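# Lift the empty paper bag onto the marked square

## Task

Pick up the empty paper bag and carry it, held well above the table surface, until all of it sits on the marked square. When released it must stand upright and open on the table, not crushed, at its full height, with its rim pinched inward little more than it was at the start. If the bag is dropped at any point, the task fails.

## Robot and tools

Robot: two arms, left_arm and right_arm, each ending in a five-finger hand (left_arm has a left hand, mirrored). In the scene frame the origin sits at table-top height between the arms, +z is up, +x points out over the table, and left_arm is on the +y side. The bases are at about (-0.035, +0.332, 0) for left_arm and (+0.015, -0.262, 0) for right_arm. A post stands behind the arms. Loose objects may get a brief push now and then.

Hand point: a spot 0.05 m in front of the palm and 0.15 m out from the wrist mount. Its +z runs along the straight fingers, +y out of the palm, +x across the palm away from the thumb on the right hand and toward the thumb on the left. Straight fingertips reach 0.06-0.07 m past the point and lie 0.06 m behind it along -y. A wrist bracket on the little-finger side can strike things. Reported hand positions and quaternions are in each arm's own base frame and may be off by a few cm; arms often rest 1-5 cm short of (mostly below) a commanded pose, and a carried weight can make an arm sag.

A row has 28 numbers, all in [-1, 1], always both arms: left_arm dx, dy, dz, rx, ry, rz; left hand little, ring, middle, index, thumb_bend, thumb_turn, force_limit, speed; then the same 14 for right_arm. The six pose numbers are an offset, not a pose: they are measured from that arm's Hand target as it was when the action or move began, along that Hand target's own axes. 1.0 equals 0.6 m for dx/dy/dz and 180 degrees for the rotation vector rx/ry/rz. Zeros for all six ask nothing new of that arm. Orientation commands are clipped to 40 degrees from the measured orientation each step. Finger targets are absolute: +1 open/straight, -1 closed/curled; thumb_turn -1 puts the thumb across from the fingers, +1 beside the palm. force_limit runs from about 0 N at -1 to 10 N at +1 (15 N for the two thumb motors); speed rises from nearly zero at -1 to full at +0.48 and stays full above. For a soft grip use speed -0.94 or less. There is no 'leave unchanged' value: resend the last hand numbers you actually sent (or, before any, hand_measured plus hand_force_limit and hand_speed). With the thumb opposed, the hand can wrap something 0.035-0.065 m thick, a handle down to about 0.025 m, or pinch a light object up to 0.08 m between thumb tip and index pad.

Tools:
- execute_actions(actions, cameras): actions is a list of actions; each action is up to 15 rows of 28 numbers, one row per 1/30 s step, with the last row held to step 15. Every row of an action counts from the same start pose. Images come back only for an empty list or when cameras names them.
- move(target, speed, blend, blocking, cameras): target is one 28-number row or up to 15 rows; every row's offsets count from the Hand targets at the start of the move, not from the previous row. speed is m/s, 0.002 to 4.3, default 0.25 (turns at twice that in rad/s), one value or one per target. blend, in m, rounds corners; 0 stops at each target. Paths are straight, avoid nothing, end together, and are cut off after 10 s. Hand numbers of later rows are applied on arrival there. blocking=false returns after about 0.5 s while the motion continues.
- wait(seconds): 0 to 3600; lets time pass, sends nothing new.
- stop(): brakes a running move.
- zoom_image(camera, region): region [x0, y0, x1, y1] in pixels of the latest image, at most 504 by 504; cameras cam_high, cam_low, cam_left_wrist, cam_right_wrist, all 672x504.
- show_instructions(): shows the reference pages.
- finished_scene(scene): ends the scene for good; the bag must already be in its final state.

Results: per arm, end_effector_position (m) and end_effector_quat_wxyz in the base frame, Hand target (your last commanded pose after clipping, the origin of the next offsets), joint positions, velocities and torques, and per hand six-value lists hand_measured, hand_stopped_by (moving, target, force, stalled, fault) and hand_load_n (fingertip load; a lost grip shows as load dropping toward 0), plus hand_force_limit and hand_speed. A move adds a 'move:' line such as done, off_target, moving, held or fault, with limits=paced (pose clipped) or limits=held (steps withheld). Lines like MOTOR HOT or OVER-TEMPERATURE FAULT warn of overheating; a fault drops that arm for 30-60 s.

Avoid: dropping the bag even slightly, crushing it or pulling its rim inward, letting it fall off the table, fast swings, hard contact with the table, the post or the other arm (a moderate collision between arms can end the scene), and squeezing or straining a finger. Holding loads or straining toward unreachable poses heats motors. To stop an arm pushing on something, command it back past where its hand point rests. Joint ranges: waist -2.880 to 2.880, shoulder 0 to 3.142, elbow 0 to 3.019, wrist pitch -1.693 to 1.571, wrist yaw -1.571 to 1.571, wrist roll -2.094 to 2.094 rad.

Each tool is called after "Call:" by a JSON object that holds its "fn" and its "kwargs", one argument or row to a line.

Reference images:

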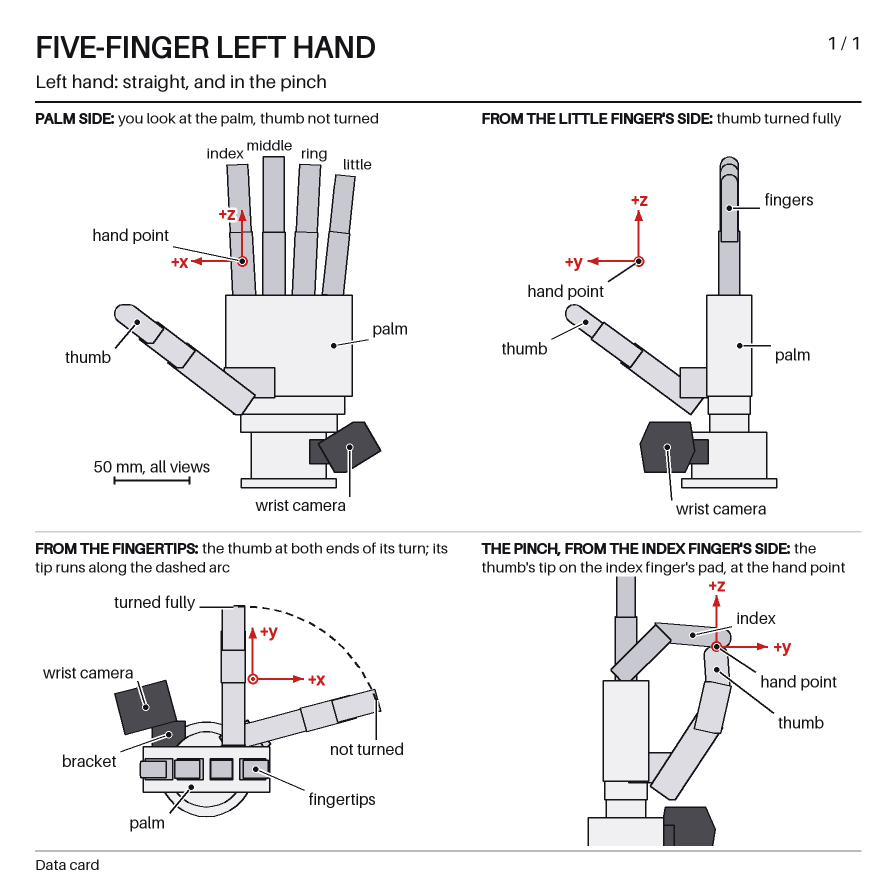

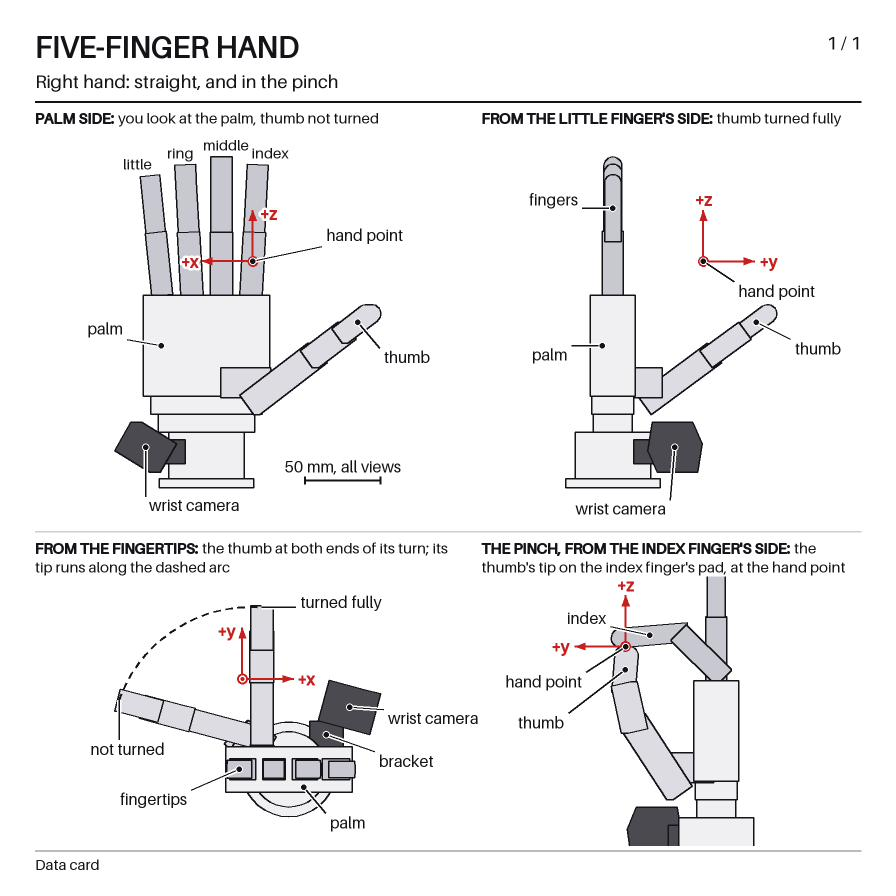

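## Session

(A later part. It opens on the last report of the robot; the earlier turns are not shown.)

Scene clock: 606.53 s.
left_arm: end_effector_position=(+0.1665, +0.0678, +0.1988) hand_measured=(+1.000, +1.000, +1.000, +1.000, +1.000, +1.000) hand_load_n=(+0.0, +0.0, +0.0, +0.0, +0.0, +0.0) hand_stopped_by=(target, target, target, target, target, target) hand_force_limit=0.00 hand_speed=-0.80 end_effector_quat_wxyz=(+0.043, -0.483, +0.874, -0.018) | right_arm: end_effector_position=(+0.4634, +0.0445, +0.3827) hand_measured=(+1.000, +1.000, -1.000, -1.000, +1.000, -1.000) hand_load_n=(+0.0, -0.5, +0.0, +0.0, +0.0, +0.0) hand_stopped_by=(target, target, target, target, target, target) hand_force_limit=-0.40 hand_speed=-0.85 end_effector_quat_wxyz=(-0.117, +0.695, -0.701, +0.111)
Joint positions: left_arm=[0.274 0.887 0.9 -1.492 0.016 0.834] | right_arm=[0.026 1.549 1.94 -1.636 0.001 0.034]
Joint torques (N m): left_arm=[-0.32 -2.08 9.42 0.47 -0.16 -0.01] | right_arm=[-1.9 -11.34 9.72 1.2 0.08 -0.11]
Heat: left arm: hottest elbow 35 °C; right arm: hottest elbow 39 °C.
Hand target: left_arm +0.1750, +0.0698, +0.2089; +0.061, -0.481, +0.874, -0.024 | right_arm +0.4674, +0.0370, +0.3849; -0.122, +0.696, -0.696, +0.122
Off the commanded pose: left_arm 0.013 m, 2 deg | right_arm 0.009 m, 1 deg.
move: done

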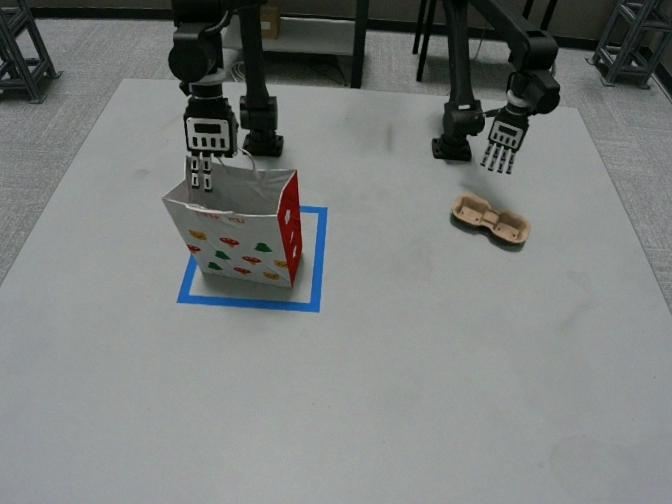

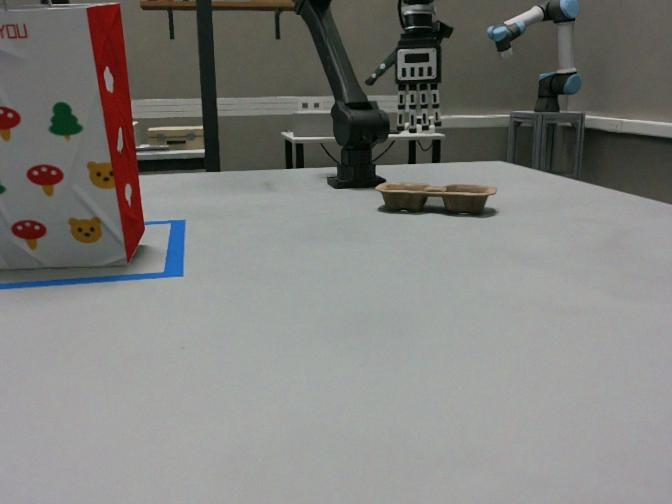

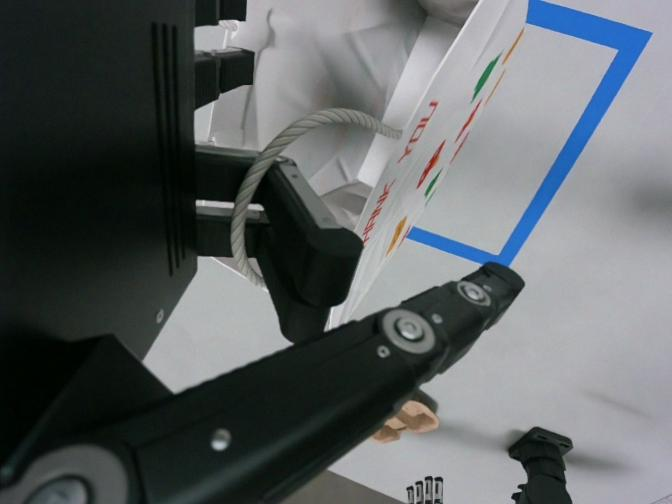

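Call:
{"fn": "move", "kwargs": {
  "target": [
    [0,0,0,0,0,0,1,1,1,1,1,1,0,-0.8,0,-0.0227,-0.0627,0,0,0,1,1,-1,-1,1,-1,-0.4,-0.85],
    [0,0,0,0,0,0,1,1,1,1,1,1,0,-0.8,-0.035,-0.0227,-0.0627,0,0,0,1,1,-1,-1,1,-1,-0.4,-0.85],
    [0,0,0,0,0,0,1,1,1,1,1,1,0,-0.8,-0.035,-0.0050,-0.0137,0,0,0,1,1,-1,-1,1,-1,-0.4,-0.85]
  ],
  "speed": 0.04,
  "blend": [0.005,0.005,0],
  "cameras": ["cam_high","cam_low","cam_right_wrist"]
}}

Call:
{"fn": "zoom_image", "kwargs": {
  "camera": "cam_high",
  "region": [140, 60, 360, 320]
}}

Scene clock: 620.77 s.
left_arm: end_effector_position=(+0.1665, +0.0678, +0.1988) hand_measured=(+1.000, +1.000, +1.000, +1.000, +1.000, +1.000) hand_load_n=(+0.0, +0.0, +0.0, +0.0, +0.0, +0.0) hand_stopped_by=(target, target, target, target, target, target) hand_force_limit=0.00 hand_speed=-0.80 end_effector_quat_wxyz=(+0.043, -0.483, +0.874, -0.018) | right_arm: end_effector_position=(+0.4618, +0.0553, +0.3921) hand_measured=(+1.000, +1.000, -1.000, -1.000, +1.000, -1.000) hand_load_n=(+0.0, +0.0, +0.0, +0.0, +0.0, +0.0) hand_stopped_by=(target, target, target, target, target, target) hand_force_limit=-0.40 hand_speed=-0.85 end_effector_quat_wxyz=(-0.115, +0.704, -0.692, +0.115)
Joint positions: left_arm=[0.274 0.887 0.9 -1.492 0.016 0.834] | right_arm=[0.055 1.559 1.978 -1.664 0.014 0.036]
Joint torques (N m): left_arm=[-0.38 -2.08 9.39 0.47 -0.16 0] | right_arm=[-0.79 -11.05 9.74 1.21 0.12 0.28]
Heat: left arm: hottest elbow 35 °C; right arm: hottest elbow 39 °C.
Hand target: left_arm +0.1750, +0.0698, +0.2089; +0.061, -0.481, +0.874, -0.024 | right_arm +0.4675, +0.0580, +0.3936; -0.122, +0.696, -0.696, +0.122
Off the commanded pose: left_arm 0.013 m, 2 deg | right_arm 0.007 m, 2 deg.
move: done

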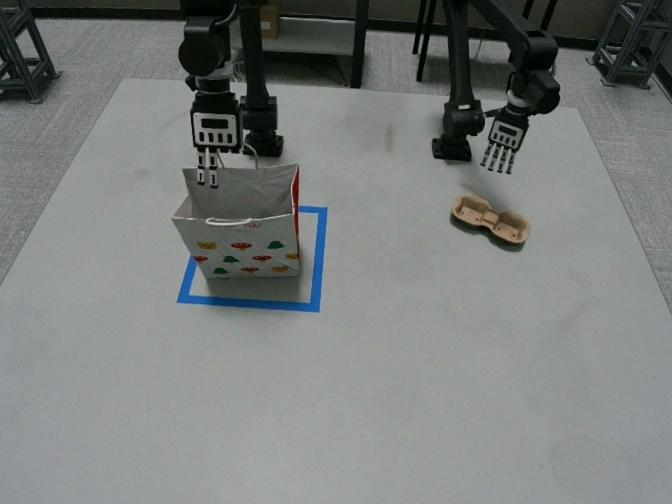

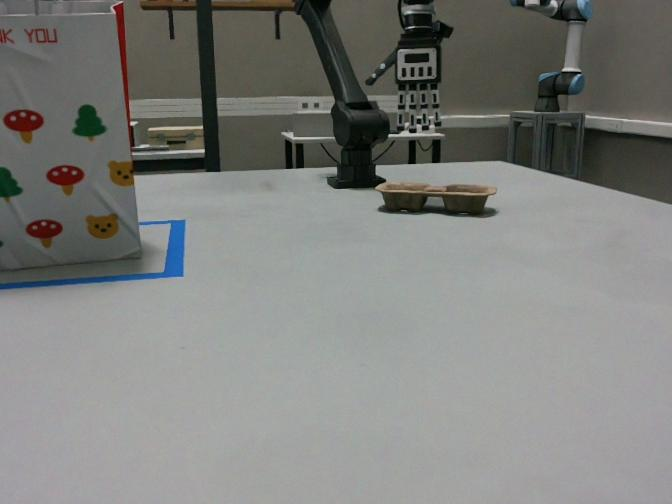

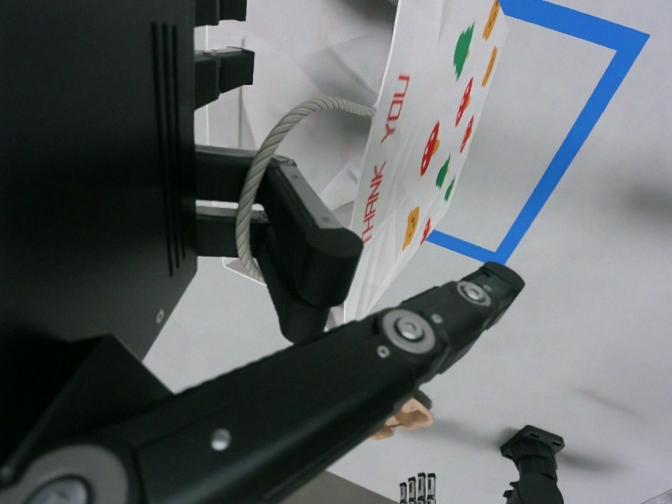

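Scaled by 1.938 from the camera's image (finer frame: 960x720).

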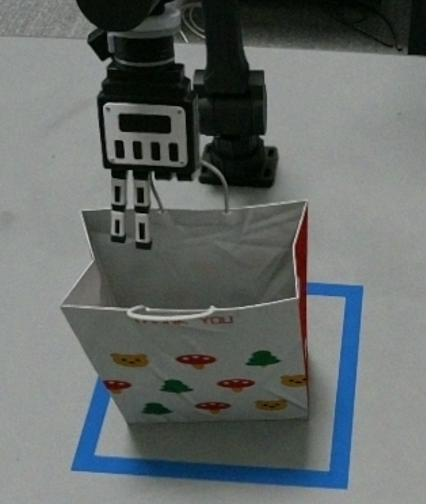

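Call:
{"fn": "move", "kwargs": {
  "target": [0,0,0,0,0,0,1,1,1,1,1,1,0,-0.8,0,0.0695,-0.0038,0,0,0,1,1,-1,-1,1,-1,-0.4,-0.85],
  "speed": 0.04,
  "cameras": ["cam_high","cam_low","cam_right_wrist"]
}}

Call:
{"fn": "zoom_image", "kwargs": {
  "camera": "cam_high",
  "region": [140, 60, 360, 320]
}}

Scene clock: 627.40 s.
left_arm: end_effector_position=(+0.1665, +0.0678, +0.1988) hand_measured=(+1.000, +1.000, +1.000, +1.000, +1.000, +1.000) hand_load_n=(+0.0, +0.0, +0.0, +0.0, +0.0, +0.0) hand_stopped_by=(target, target, target, target, target, target) hand_force_limit=0.00 hand_speed=-0.80 end_effector_quat_wxyz=(+0.043, -0.483, +0.874, -0.018) | right_arm: end_effector_position=(+0.4264, +0.0534, +0.3740) hand_measured=(+1.000, +1.000, -1.000, -1.000, +1.000, -1.000) hand_load_n=(+0.0, +0.0, +0.0, +0.0, +0.0, +0.0) hand_stopped_by=(target, target, target, target, target, target) hand_force_limit=-0.40 hand_speed=-0.85 end_effector_quat_wxyz=(-0.109, +0.703, -0.694, +0.110)
Joint positions: left_arm=[0.274 0.887 0.9 -1.492 0.016 0.834] | right_arm=[0.055 1.453 1.809 -1.616 0.016 0.04]
Joint torques (N m): left_arm=[-0.44 -2.02 9.42 0.44 -0.16 0] | right_arm=[-0.62 -11.11 9.77 1.17 0.13 0.28]
Heat: left arm: hottest elbow 35 °C; right arm: hottest elbow 39 °C.
Hand target: left_arm +0.1750, +0.0698, +0.2089; +0.061, -0.481, +0.874, -0.024 | right_arm +0.4275, +0.0580, +0.3815; -0.122, +0.696, -0.696, +0.122
Off the commanded pose: left_arm 0.013 m, 2 deg | right_arm 0.009 m, 2 deg.
move: done

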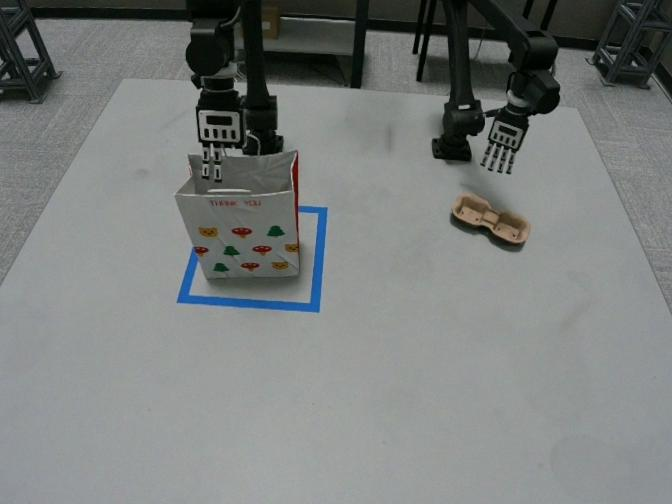

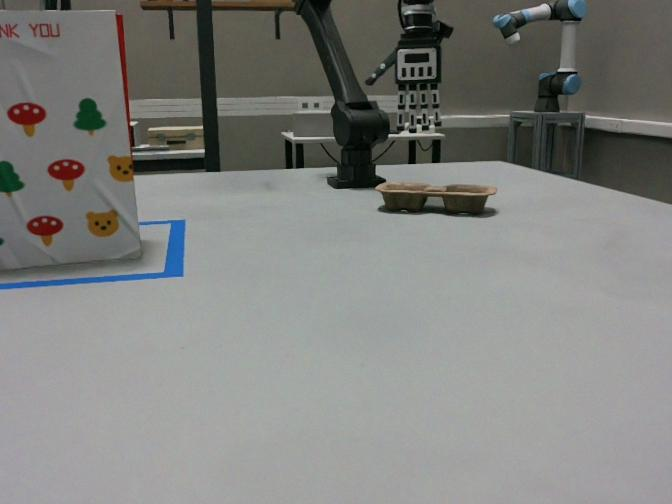

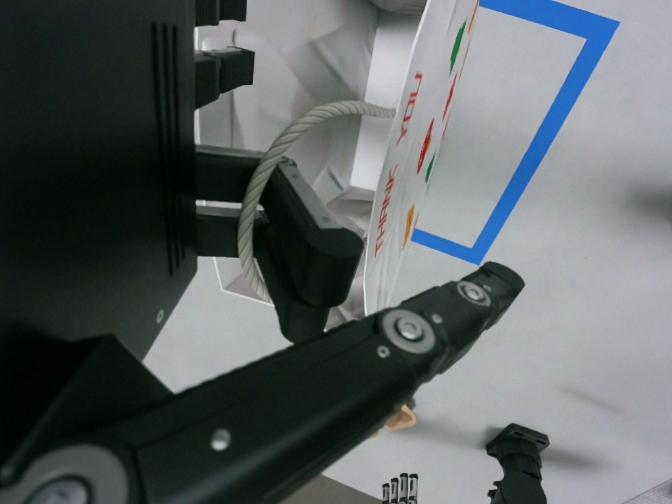

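Scaled by 1.938 from the camera's image (finer frame: 960x720).

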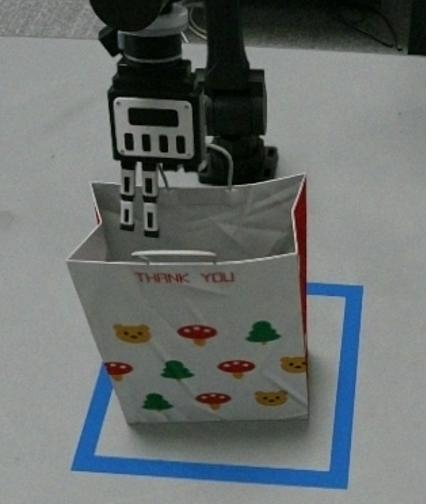

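Call:
{"fn": "move", "kwargs": {
  "target": [0,0,0,0,0,0,1,1,1,1,1,1,0,-0.8,-0.025,0.0235,-0.0085,0,0,0,1,1,-1,-1,1,-1,-0.4,-0.85],
  "speed": 0.04,
  "cameras": ["cam_high","cam_low","cam_right_wrist"]
}}

Call:
{"fn": "zoom_image", "kwargs": {
  "camera": "cam_high",
  "region": [140, 60, 360, 320]
}}

Call:
{"fn": "zoom_image", "kwargs": {
  "camera": "cam_low",
  "region": [0, 0, 300, 300]
}}

Scene clock: 636.10 s.
left_arm: end_effector_position=(+0.1665, +0.0678, +0.1988) hand_measured=(+1.000, +1.000, +1.000, +1.000, +1.000, +1.000) hand_load_n=(+0.0, +0.0, +0.0, +0.0, +0.0, +0.0) hand_stopped_by=(target, target, target, target, target, target) hand_force_limit=0.00 hand_speed=-0.80 end_effector_quat_wxyz=(+0.043, -0.483, +0.874, -0.018) | right_arm: end_effector_position=(+0.4114, +0.0698, +0.3745) hand_measured=(+1.000, +1.000, -1.000, -1.000, +1.000, -1.000) hand_load_n=(+0.0, +0.0, +0.0, +0.0, +0.0, +0.0) hand_stopped_by=(target, target, target, target, target, target) hand_force_limit=-0.40 hand_speed=-0.85 end_effector_quat_wxyz=(-0.110, +0.704, -0.693, +0.111)
Joint positions: left_arm=[0.274 0.887 0.9 -1.492 0.016 0.834] | right_arm=[0.098 1.416 1.772 -1.615 0.03 0.077]
Joint torques (N m): left_arm=[-0.38 -2.02 9.42 0.46 -0.16 0] | right_arm=[-0.5 -10.46 9.8 1.14 0.13 0.28]
Heat: left arm: hottest elbow 35 °C; right arm: hottest elbow 39 °C.
Hand target: left_arm +0.1750, +0.0698, +0.2089; +0.061, -0.481, +0.874, -0.024 | right_arm +0.4125, +0.0730, +0.3815; -0.122, +0.696, -0.696, +0.122
Off the commanded pose: left_arm 0.013 m, 2 deg | right_arm 0.008 m, 2 deg.
move: done

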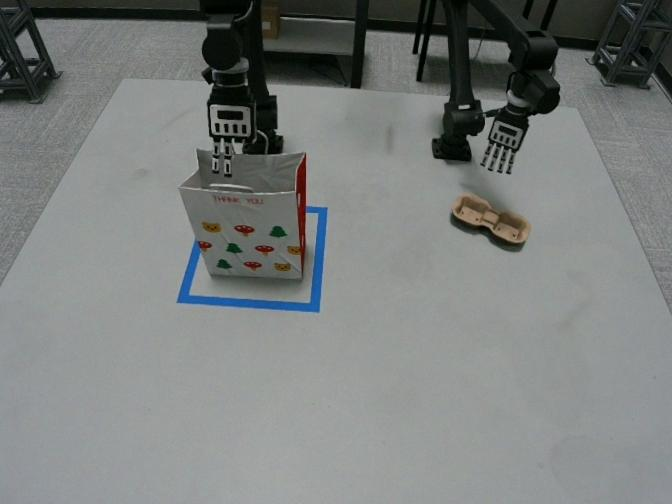

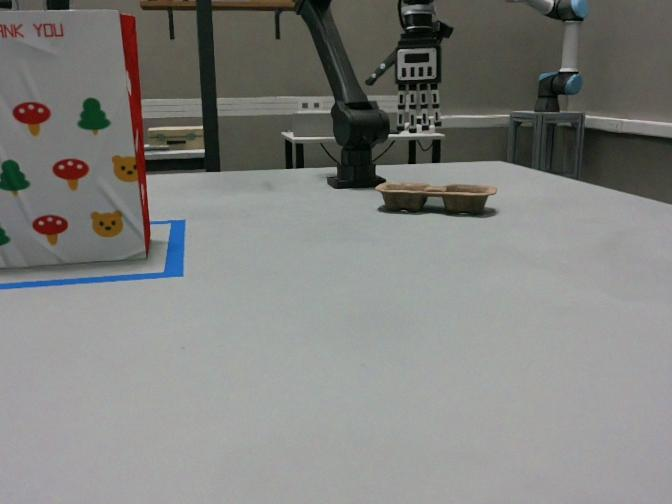

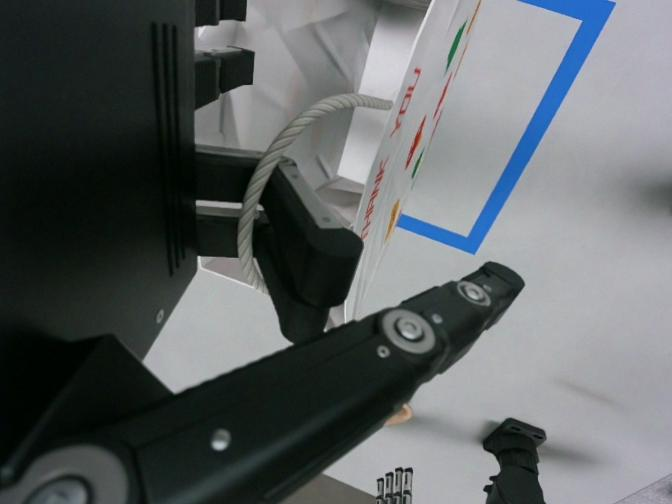

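Scaled by 1.938 from the camera's image (finer frame: 960x720).

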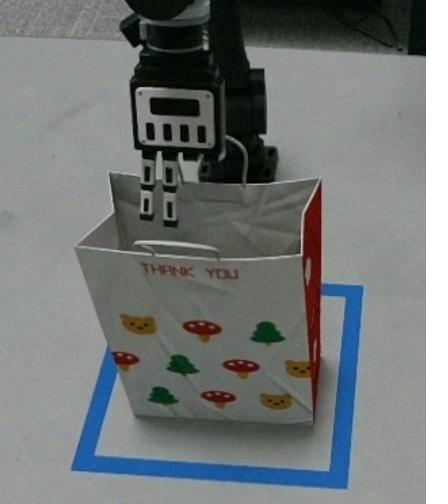

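Scaled by 1.680 from the camera's image (finer frame: 960x720).

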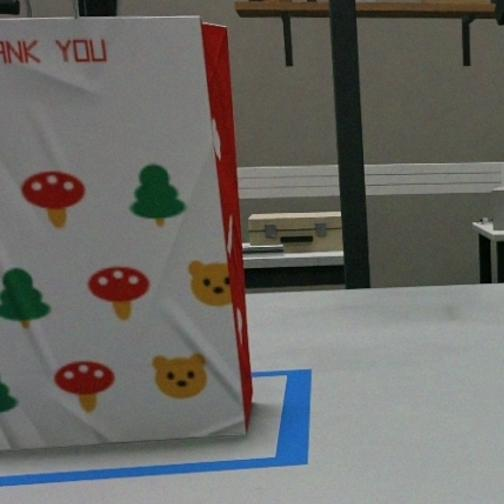

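Call:
{"fn": "move", "kwargs": {
  "target": [0,0,0,0,0,0,1,1,1,1,1,1,0,-0.8,0,0.0085,0.0235,0,0,0,1,1,-1,-1,1,-1,-0.4,-0.85],
  "speed": 0.03,
  "cameras": ["cam_high","cam_low","cam_right_wrist"]
}}

Call:
{"fn": "zoom_image", "kwargs": {
  "camera": "cam_high",
  "region": [140, 60, 360, 320]
}}

Call:
{"fn": "zoom_image", "kwargs": {
  "camera": "cam_low",
  "region": [0, 0, 300, 300]
}}

Scene clock: 645.53 s.
left_arm: end_effector_position=(+0.1665, +0.0678, +0.1988) hand_measured=(+1.000, +1.000, +1.000, +1.000, +1.000, +1.000) hand_load_n=(+0.0, +0.0, +0.0, +0.0, +0.0, +0.0) hand_stopped_by=(target, target, target, target, target, target) hand_force_limit=0.00 hand_speed=-0.80 end_effector_quat_wxyz=(+0.043, -0.483, +0.874, -0.018) | right_arm: end_effector_position=(+0.4114, +0.0692, +0.3590) hand_measured=(+1.000, +1.000, -1.000, -1.000, +1.000, -1.000) hand_load_n=(+0.0, +0.0, +0.0, +0.0, +0.0, +0.0) hand_stopped_by=(target, target, target, target, target, target) hand_force_limit=-0.40 hand_speed=-0.85 end_effector_quat_wxyz=(-0.108, +0.704, -0.693, +0.110)
Joint positions: left_arm=[0.274 0.887 0.9 -1.492 0.016 0.834] | right_arm=[0.097 1.404 1.717 -1.575 0.03 0.077]
Joint torques (N m): left_arm=[-0.32 -2.08 9.4 0.46 -0.16 0] | right_arm=[-0.73 -10.46 9.89 1.16 0.14 0.28]
Heat: left arm: hottest elbow 35 °C; right arm: hottest elbow 39 °C.
Hand target: left_arm +0.1750, +0.0698, +0.2089; +0.061, -0.481, +0.874, -0.024 | right_arm +0.4125, +0.0730, +0.3665; -0.122, +0.696, -0.696, +0.122
Off the commanded pose: left_arm 0.013 m, 2 deg | right_arm 0.009 m, 2 deg.
move: done

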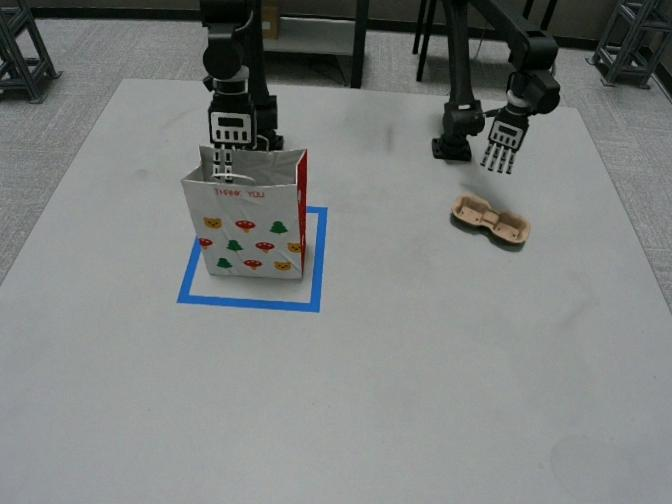

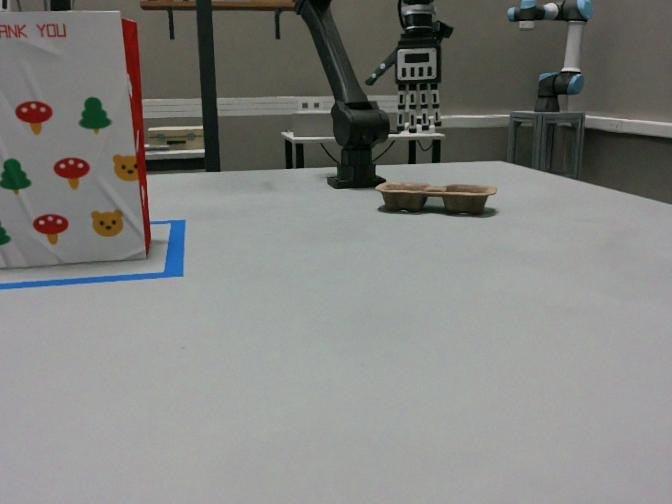

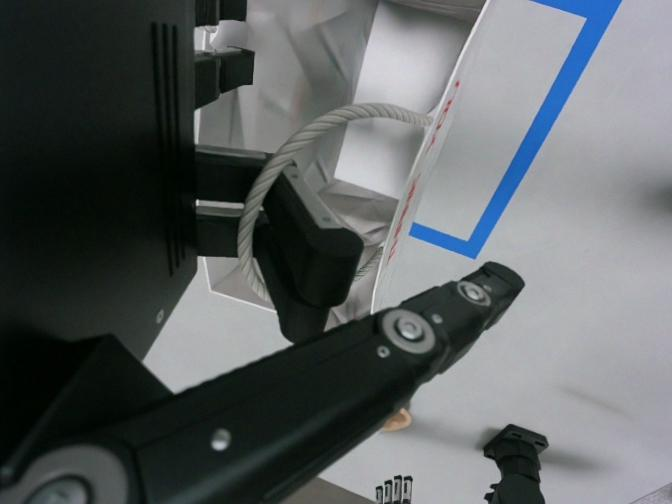

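Scaled by 1.938 from the camera's image (finer frame: 960x720).

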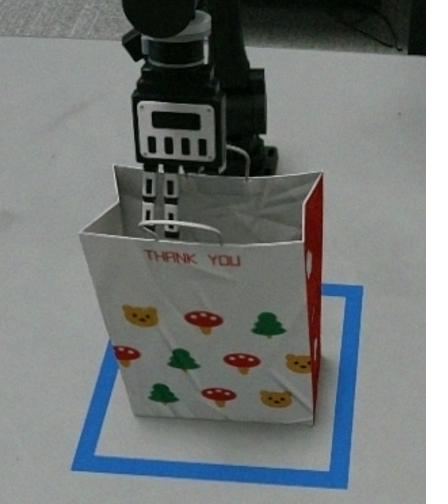

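Scaled by 1.680 from the camera's image (finer frame: 960x720).

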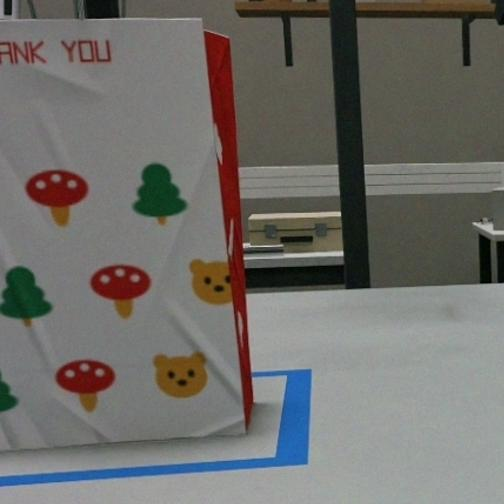

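Call:
{"fn": "zoom_image", "kwargs": {
  "camera": "cam_low",
  "region": [0, 200, 200, 300]
}}

Call:
{"fn": "zoom_image", "kwargs": {
  "camera": "cam_high",
  "region": [190, 220, 330, 320]
}}

Scaled by 2.520 from the camera's image (finer frame: 960x720).

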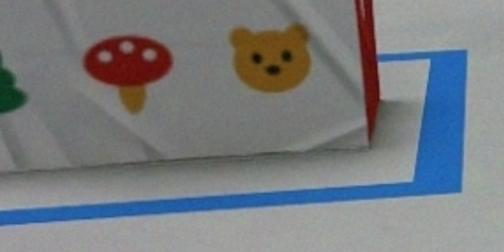

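Scaled by 3.600 from the camera's image (finer frame: 960x720).

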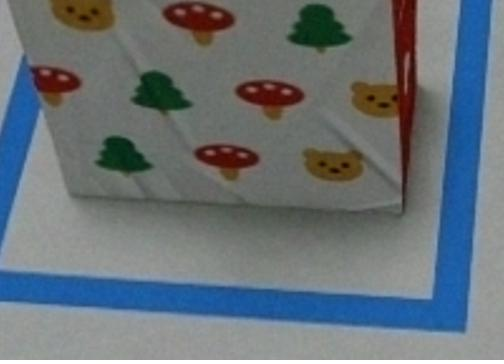

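Call:
{"fn": "move", "kwargs": {
  "target": [0,0,0,0,0,0,1,1,1,1,1,1,0,-0.8,0,-0.0068,-0.0188,0,0,0,1,1,-1,-1,1,-1,-0.4,-0.85],
  "speed": 0.03,
  "cameras": ["cam_high","cam_low","cam_right_wrist"]
}}

Call:
{"fn": "zoom_image", "kwargs": {
  "camera": "cam_high",
  "region": [140, 60, 360, 320]
}}

Call:
{"fn": "zoom_image", "kwargs": {
  "camera": "cam_low",
  "region": [0, 0, 300, 300]
}}

Scene clock: 668.97 s.
left_arm: end_effector_position=(+0.1665, +0.0678, +0.1988) hand_measured=(+1.000, +1.000, +1.000, +1.000, +1.000, +1.000) hand_load_n=(+0.0, +0.0, +0.0, +0.0, +0.0, +0.0) hand_stopped_by=(target, target, target, target, target, target) hand_force_limit=0.00 hand_speed=-0.80 end_effector_quat_wxyz=(+0.043, -0.483, +0.874, -0.018) | right_arm: end_effector_position=(+0.4093, +0.0690, +0.3588) hand_measured=(+1.000, +1.000, -1.000, -1.000, +1.000, -1.000) hand_load_n=(+0.0, +0.0, +0.0, +0.0, +0.0, +0.0) hand_stopped_by=(target, target, target, target, target, target) hand_force_limit=-0.40 hand_speed=-0.85 end_effector_quat_wxyz=(-0.106, +0.704, -0.694, +0.108)
Joint positions: left_arm=[0.274 0.887 0.9 -1.492 0.016 0.834] | right_arm=[0.097 1.404 1.717 -1.583 0.03 0.077]
Joint torques (N m): left_arm=[-0.38 -2.02 9.42 0.47 -0.16 0] | right_arm=[-0.73 -9.76 13.64 0.16 0.13 0.28]
Heat: left arm: hottest elbow 35 °C; right arm: hottest elbow 39 °C.
Hand target: left_arm +0.1750, +0.0698, +0.2089; +0.061, -0.481, +0.874, -0.024 | right_arm +0.4125, +0.0730, +0.3785; -0.122, +0.696, -0.696, +0.122
Off the commanded pose: left_arm 0.013 m, 2 deg | right_arm 0.020 m, 3 deg.
move: off_target (right_arm)

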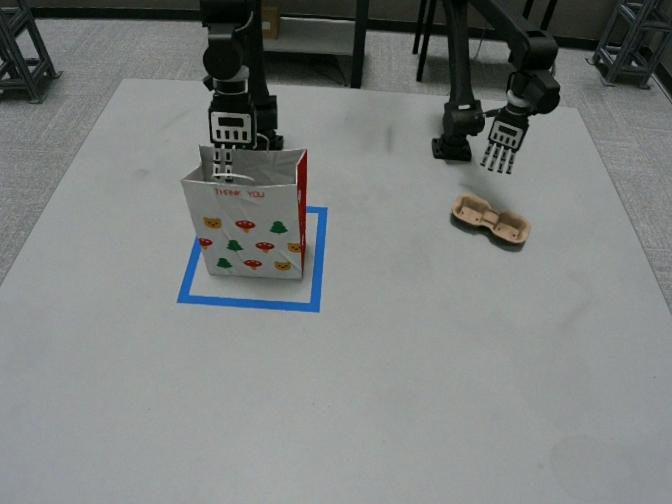

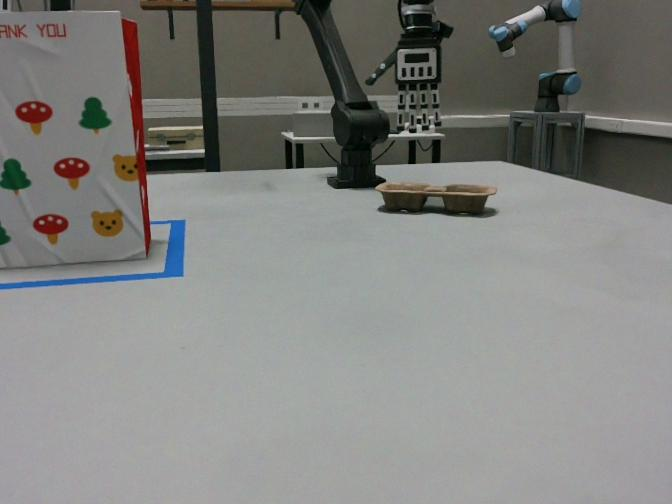

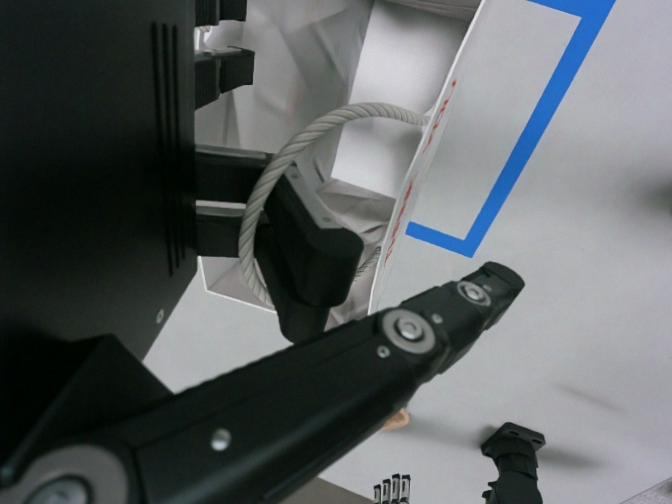

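Scaled by 1.938 from the camera's image (finer frame: 960x720).

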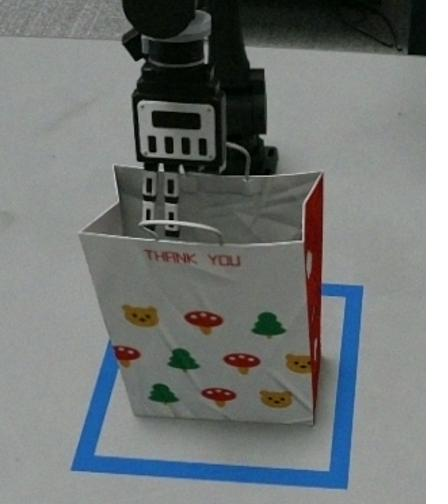

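Scaled by 1.680 from the camera's image (finer frame: 960x720).

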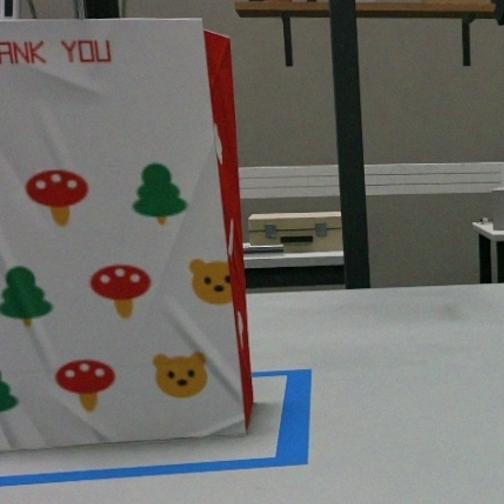

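Call:
{"fn": "execute_actions", "kwargs": {
  "actions": [
    [[0,0,0,0,0,0,1,1,1,1,1,1,0,-0.8,0,-0.001,-0.003,0,0,0,1,1,-1,-1,1,-1,-0.4,-0.85],[0,0,0,0,0,0,1,1,1,1,1,1,0,-0.8,0,-0.002,-0.006,0,0,0,1,1,-1,-1,1,-1,-0.4,-0.85]]
  ],
  "cameras": ["cam_high","cam_low","cam_right_wrist"]
}}

Call:
{"fn": "zoom_image", "kwargs": {
  "camera": "cam_high",
  "region": [140, 60, 360, 320]
}}

Scene clock: 672.77 s.
left_arm: end_effector_position=(+0.1665, +0.0678, +0.1988) hand_measured=(+1.000, +1.000, +1.000, +1.000, +1.000, +1.000) hand_load_n=(+0.0, +0.0, +0.0, +0.0, +0.0, +0.0) hand_stopped_by=(target, target, target, target, target, target) hand_force_limit=0.00 hand_speed=-0.80 end_effector_quat_wxyz=(+0.043, -0.483, +0.874, -0.018) | right_arm: end_effector_position=(+0.4073, +0.0688, +0.3610) hand_measured=(+1.000, +1.000, -1.000, -1.000, +1.000, -1.000) hand_load_n=(+0.0, +0.0, +0.0, +0.0, -0.5, +0.0) hand_stopped_by=(target, target, target, target, target, target) hand_force_limit=-0.40 hand_speed=-0.85 end_effector_quat_wxyz=(-0.104, +0.705, -0.694, +0.106)
Joint positions: left_arm=[0.274 0.887 0.9 -1.492 0.016 0.834] | right_arm=[0.097 1.404 1.723 -1.593 0.03 0.077]
Joint torques (N m): left_arm=[-0.38 -2.02 9.4 0.44 -0.16 0] | right_arm=[-0.73 -9.58 14.3 0.16 0.12 0.28]
Heat: left arm: hottest elbow 35 °C; right arm: hottest elbow 40 °C.
Hand target: left_arm +0.1750, +0.0698, +0.2089; +0.061, -0.481, +0.874, -0.024 | right_arm +0.4124, +0.0730, +0.3823; -0.122, +0.696, -0.696, +0.122
Off the commanded pose: left_arm 0.013 m, 2 deg | right_arm 0.022 m, 3 deg.
Step readings (end_effector_position of left_arm | right_arm):
0: (+0.1665, +0.0678, +0.1988) | (+0.4093, +0.0690, +0.3588)
1: (+0.1665, +0.0678, +0.1988) | (+0.4093, +0.0690, +0.3588)
2: (+0.1665, +0.0678, +0.1988) | (+0.4093, +0.0690, +0.3588)
4: (+0.1665, +0.0678, +0.1988) | (+0.4085, +0.0689, +0.3588)
8: (+0.1665, +0.0678, +0.1988) | (+0.4074, +0.0688, +0.3592)
15: (+0.1665, +0.0678, +0.1988) | (+0.4073, +0.0688, +0.3610)

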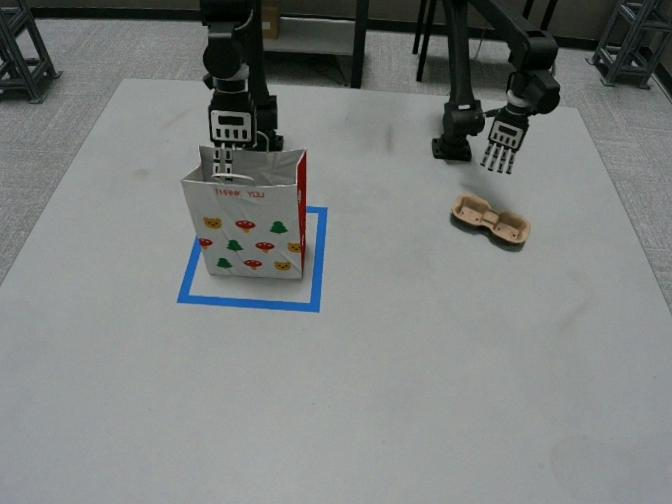

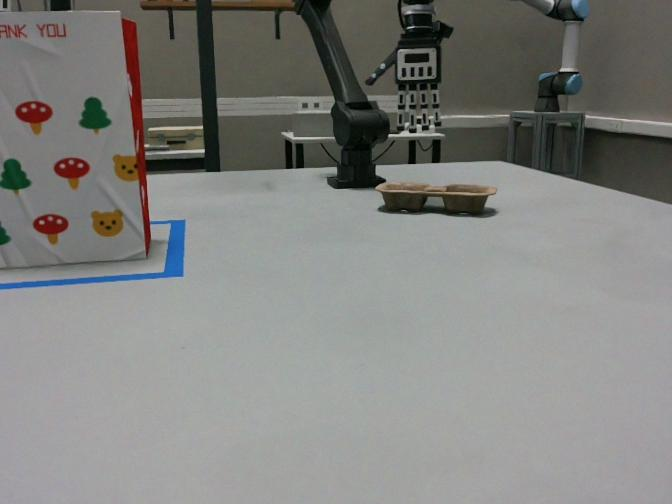

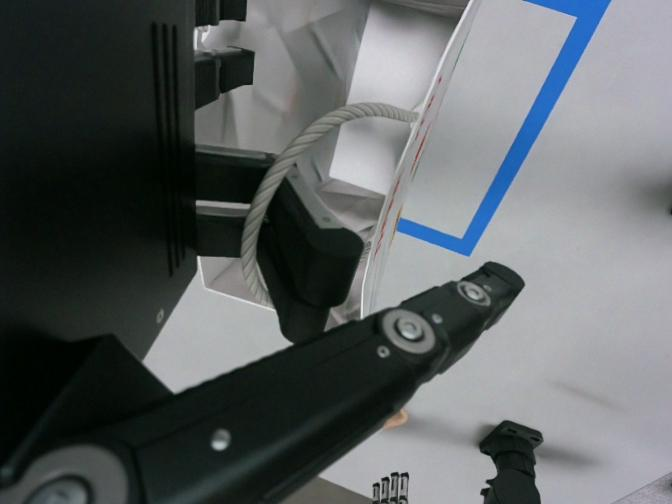

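Scaled by 1.938 from the camera's image (finer frame: 960x720).

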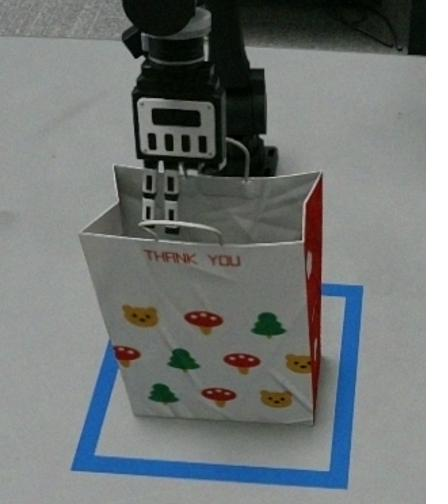

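Call:
{"fn": "execute_actions", "kwargs": {
  "actions": [
    [[0,0,0,0,0,0,1,1,1,1,1,1,0,-0.8,0,-0.002,-0.006,0,0,0,1,1,-1,-1,1,-1,-0.4,-0.85],[0,0,0,0,0,0,1,1,1,1,1,1,0,-0.8,0,-0.004,-0.013,0,0,0,1,1,-1,-1,1,-1,-0.4,-0.85]]
  ],
  "cameras": ["cam_high","cam_low","cam_right_wrist"]
}}

Call:
{"fn": "zoom_image", "kwargs": {
  "camera": "cam_high",
  "region": [140, 60, 360, 320]
}}

Scene clock: 683.67 s.
left_arm: end_effector_position=(+0.1665, +0.0678, +0.1988) hand_measured=(+1.000, +1.000, +1.000, +1.000, +1.000, +1.000) hand_load_n=(+0.0, +0.0, +0.0, +0.0, +0.0, +0.0) hand_stopped_by=(target, target, target, target, target, target) hand_force_limit=0.00 hand_speed=-0.80 end_effector_quat_wxyz=(+0.043, -0.483, +0.874, -0.018) | right_arm: end_effector_position=(+0.4056, +0.0686, +0.3722) hand_measured=(+1.000, +1.000, -1.000, -1.000, +1.000, -1.000) hand_load_n=(+0.0, +0.0, +0.0, +0.0, +0.0, +0.0) hand_stopped_by=(target, target, target, target, target, target) hand_force_limit=-0.40 hand_speed=-0.85 end_effector_quat_wxyz=(-0.107, +0.704, -0.694, +0.109)
Joint positions: left_arm=[0.274 0.887 0.9 -1.492 0.016 0.834] | right_arm=[0.097 1.404 1.754 -1.616 0.03 0.077]
Joint torques (N m): left_arm=[-0.38 -1.96 9.4 0.46 -0.16 0] | right_arm=[-0.73 -8.82 14.16 0.18 0.13 0.28]
Heat: left arm: hottest elbow 35 °C; right arm: hottest elbow 41 °C.
Hand target: left_arm +0.1750, +0.0698, +0.2089; +0.061, -0.481, +0.874, -0.024 | right_arm +0.4120, +0.0730, +0.3905; -0.122, +0.696, -0.696, +0.122
Off the commanded pose: left_arm 0.013 m, 2 deg | right_arm 0.020 m, 3 deg.
Step readings (end_effector_position of left_arm | right_arm):
0: (+0.1665, +0.0678, +0.1988) | (+0.4073, +0.0688, +0.3610)
1: (+0.1665, +0.0678, +0.1988) | (+0.4073, +0.0688, +0.3610)
2: (+0.1665, +0.0678, +0.1988) | (+0.4069, +0.0688, +0.3609)
4: (+0.1665, +0.0678, +0.1988) | (+0.4059, +0.0687, +0.3625)
8: (+0.1665, +0.0678, +0.1988) | (+0.4059, +0.0687, +0.3688)
15: (+0.1665, +0.0678, +0.1988) | (+0.4060, +0.0687, +0.3722)

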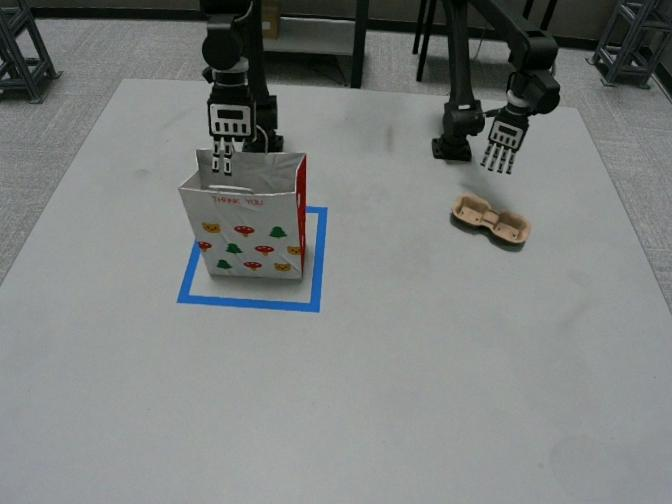

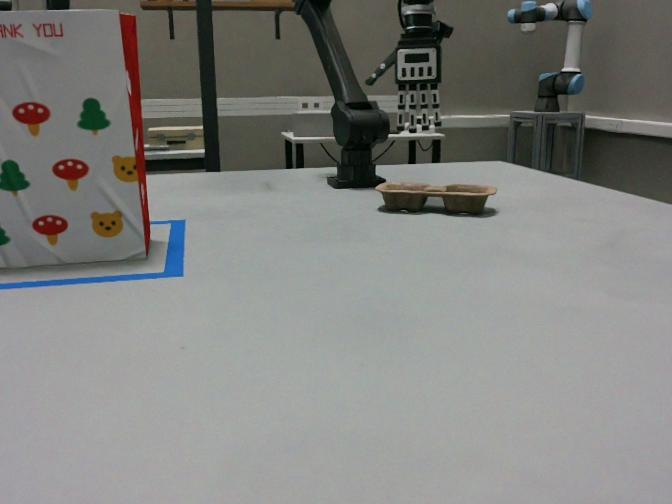

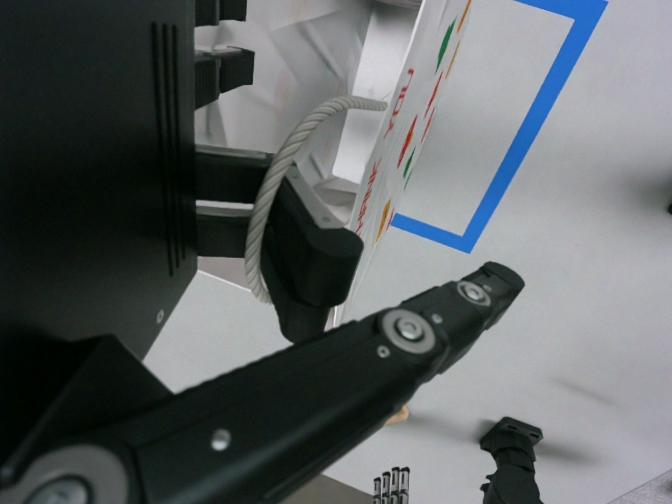

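Scaled by 1.938 from the camera's image (finer frame: 960x720).

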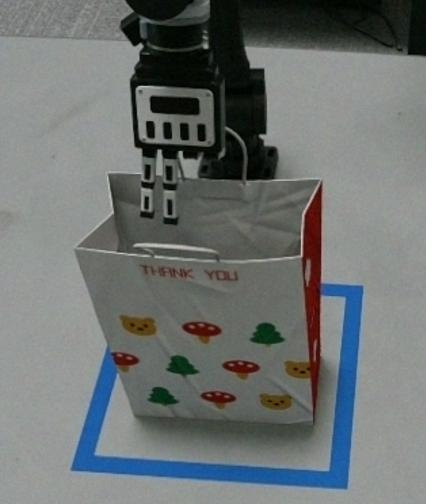

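Call:
{"fn": "move", "kwargs": {
  "target": [0,0,0,0,0,0,1,1,1,1,1,1,0,-0.8,0,0.0128,0.0352,0,0,0,1,1,-1,-1,1,-1,-0.4,-0.85],
  "speed": 0.03,
  "cameras": ["cam_high","cam_right_wrist"]
}}

Call:
{"fn": "zoom_image", "kwargs": {
  "camera": "cam_high",
  "region": [140, 60, 360, 320]
}}

Scene clock: 691.27 s.
left_arm: end_effector_position=(+0.1665, +0.0678, +0.1988) hand_measured=(+1.000, +1.000, +1.000, +1.000, +1.000, +1.000) hand_load_n=(+0.0, +0.0, +0.0, +0.0, +0.0, +0.0) hand_stopped_by=(target, target, target, target, target, target) hand_force_limit=0.00 hand_speed=-0.80 end_effector_quat_wxyz=(+0.043, -0.483, +0.874, -0.018) | right_arm: end_effector_position=(+0.4110, +0.0692, +0.3601) hand_measured=(+1.000, +1.000, -1.000, -1.000, +1.000, -1.000) hand_load_n=(+0.0, +0.0, +0.0, +0.0, +0.0, +0.0) hand_stopped_by=(target, target, target, target, target, target) hand_force_limit=-0.40 hand_speed=-0.85 end_effector_quat_wxyz=(-0.108, +0.704, -0.693, +0.110)
Joint positions: left_arm=[0.274 0.887 0.9 -1.492 0.016 0.834] | right_arm=[0.097 1.404 1.72 -1.578 0.03 0.077]
Joint torques (N m): left_arm=[-0.38 -1.96 9.42 0.46 -0.17 0] | right_arm=[-0.73 -10.46 9.95 1.17 0.13 0.28]
Heat: left arm: hottest elbow 35 °C; right arm: hottest elbow 41 °C.
Hand target: left_arm +0.1750, +0.0698, +0.2089; +0.061, -0.481, +0.874, -0.024 | right_arm +0.4120, +0.0730, +0.3680; -0.122, +0.696, -0.696, +0.122
Off the commanded pose: left_arm 0.013 m, 2 deg | right_arm 0.009 m, 2 deg.
move: done

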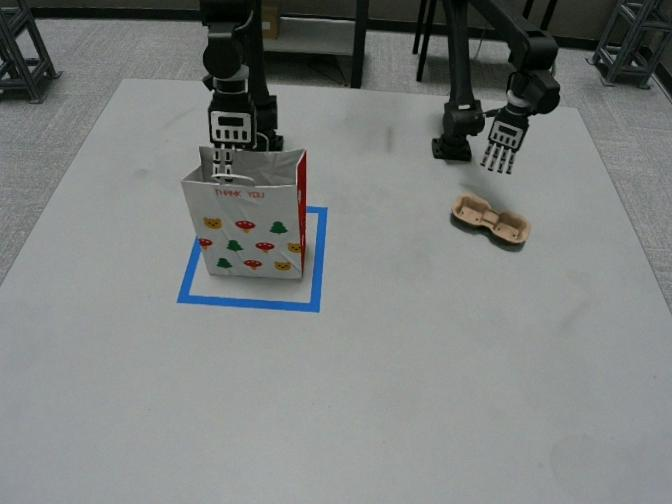

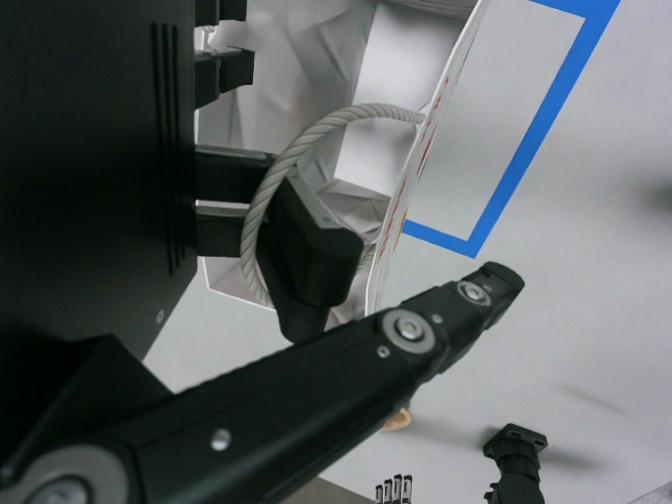

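Scaled by 1.938 from the camera's image (finer frame: 960x720).

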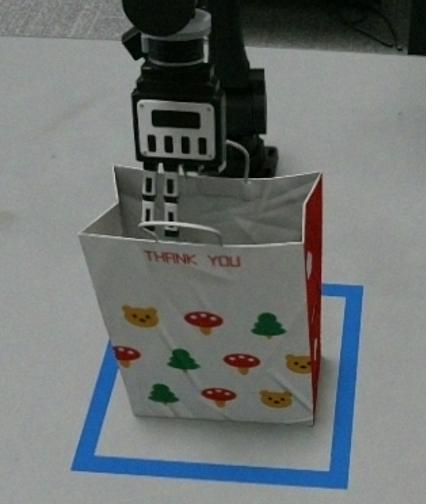

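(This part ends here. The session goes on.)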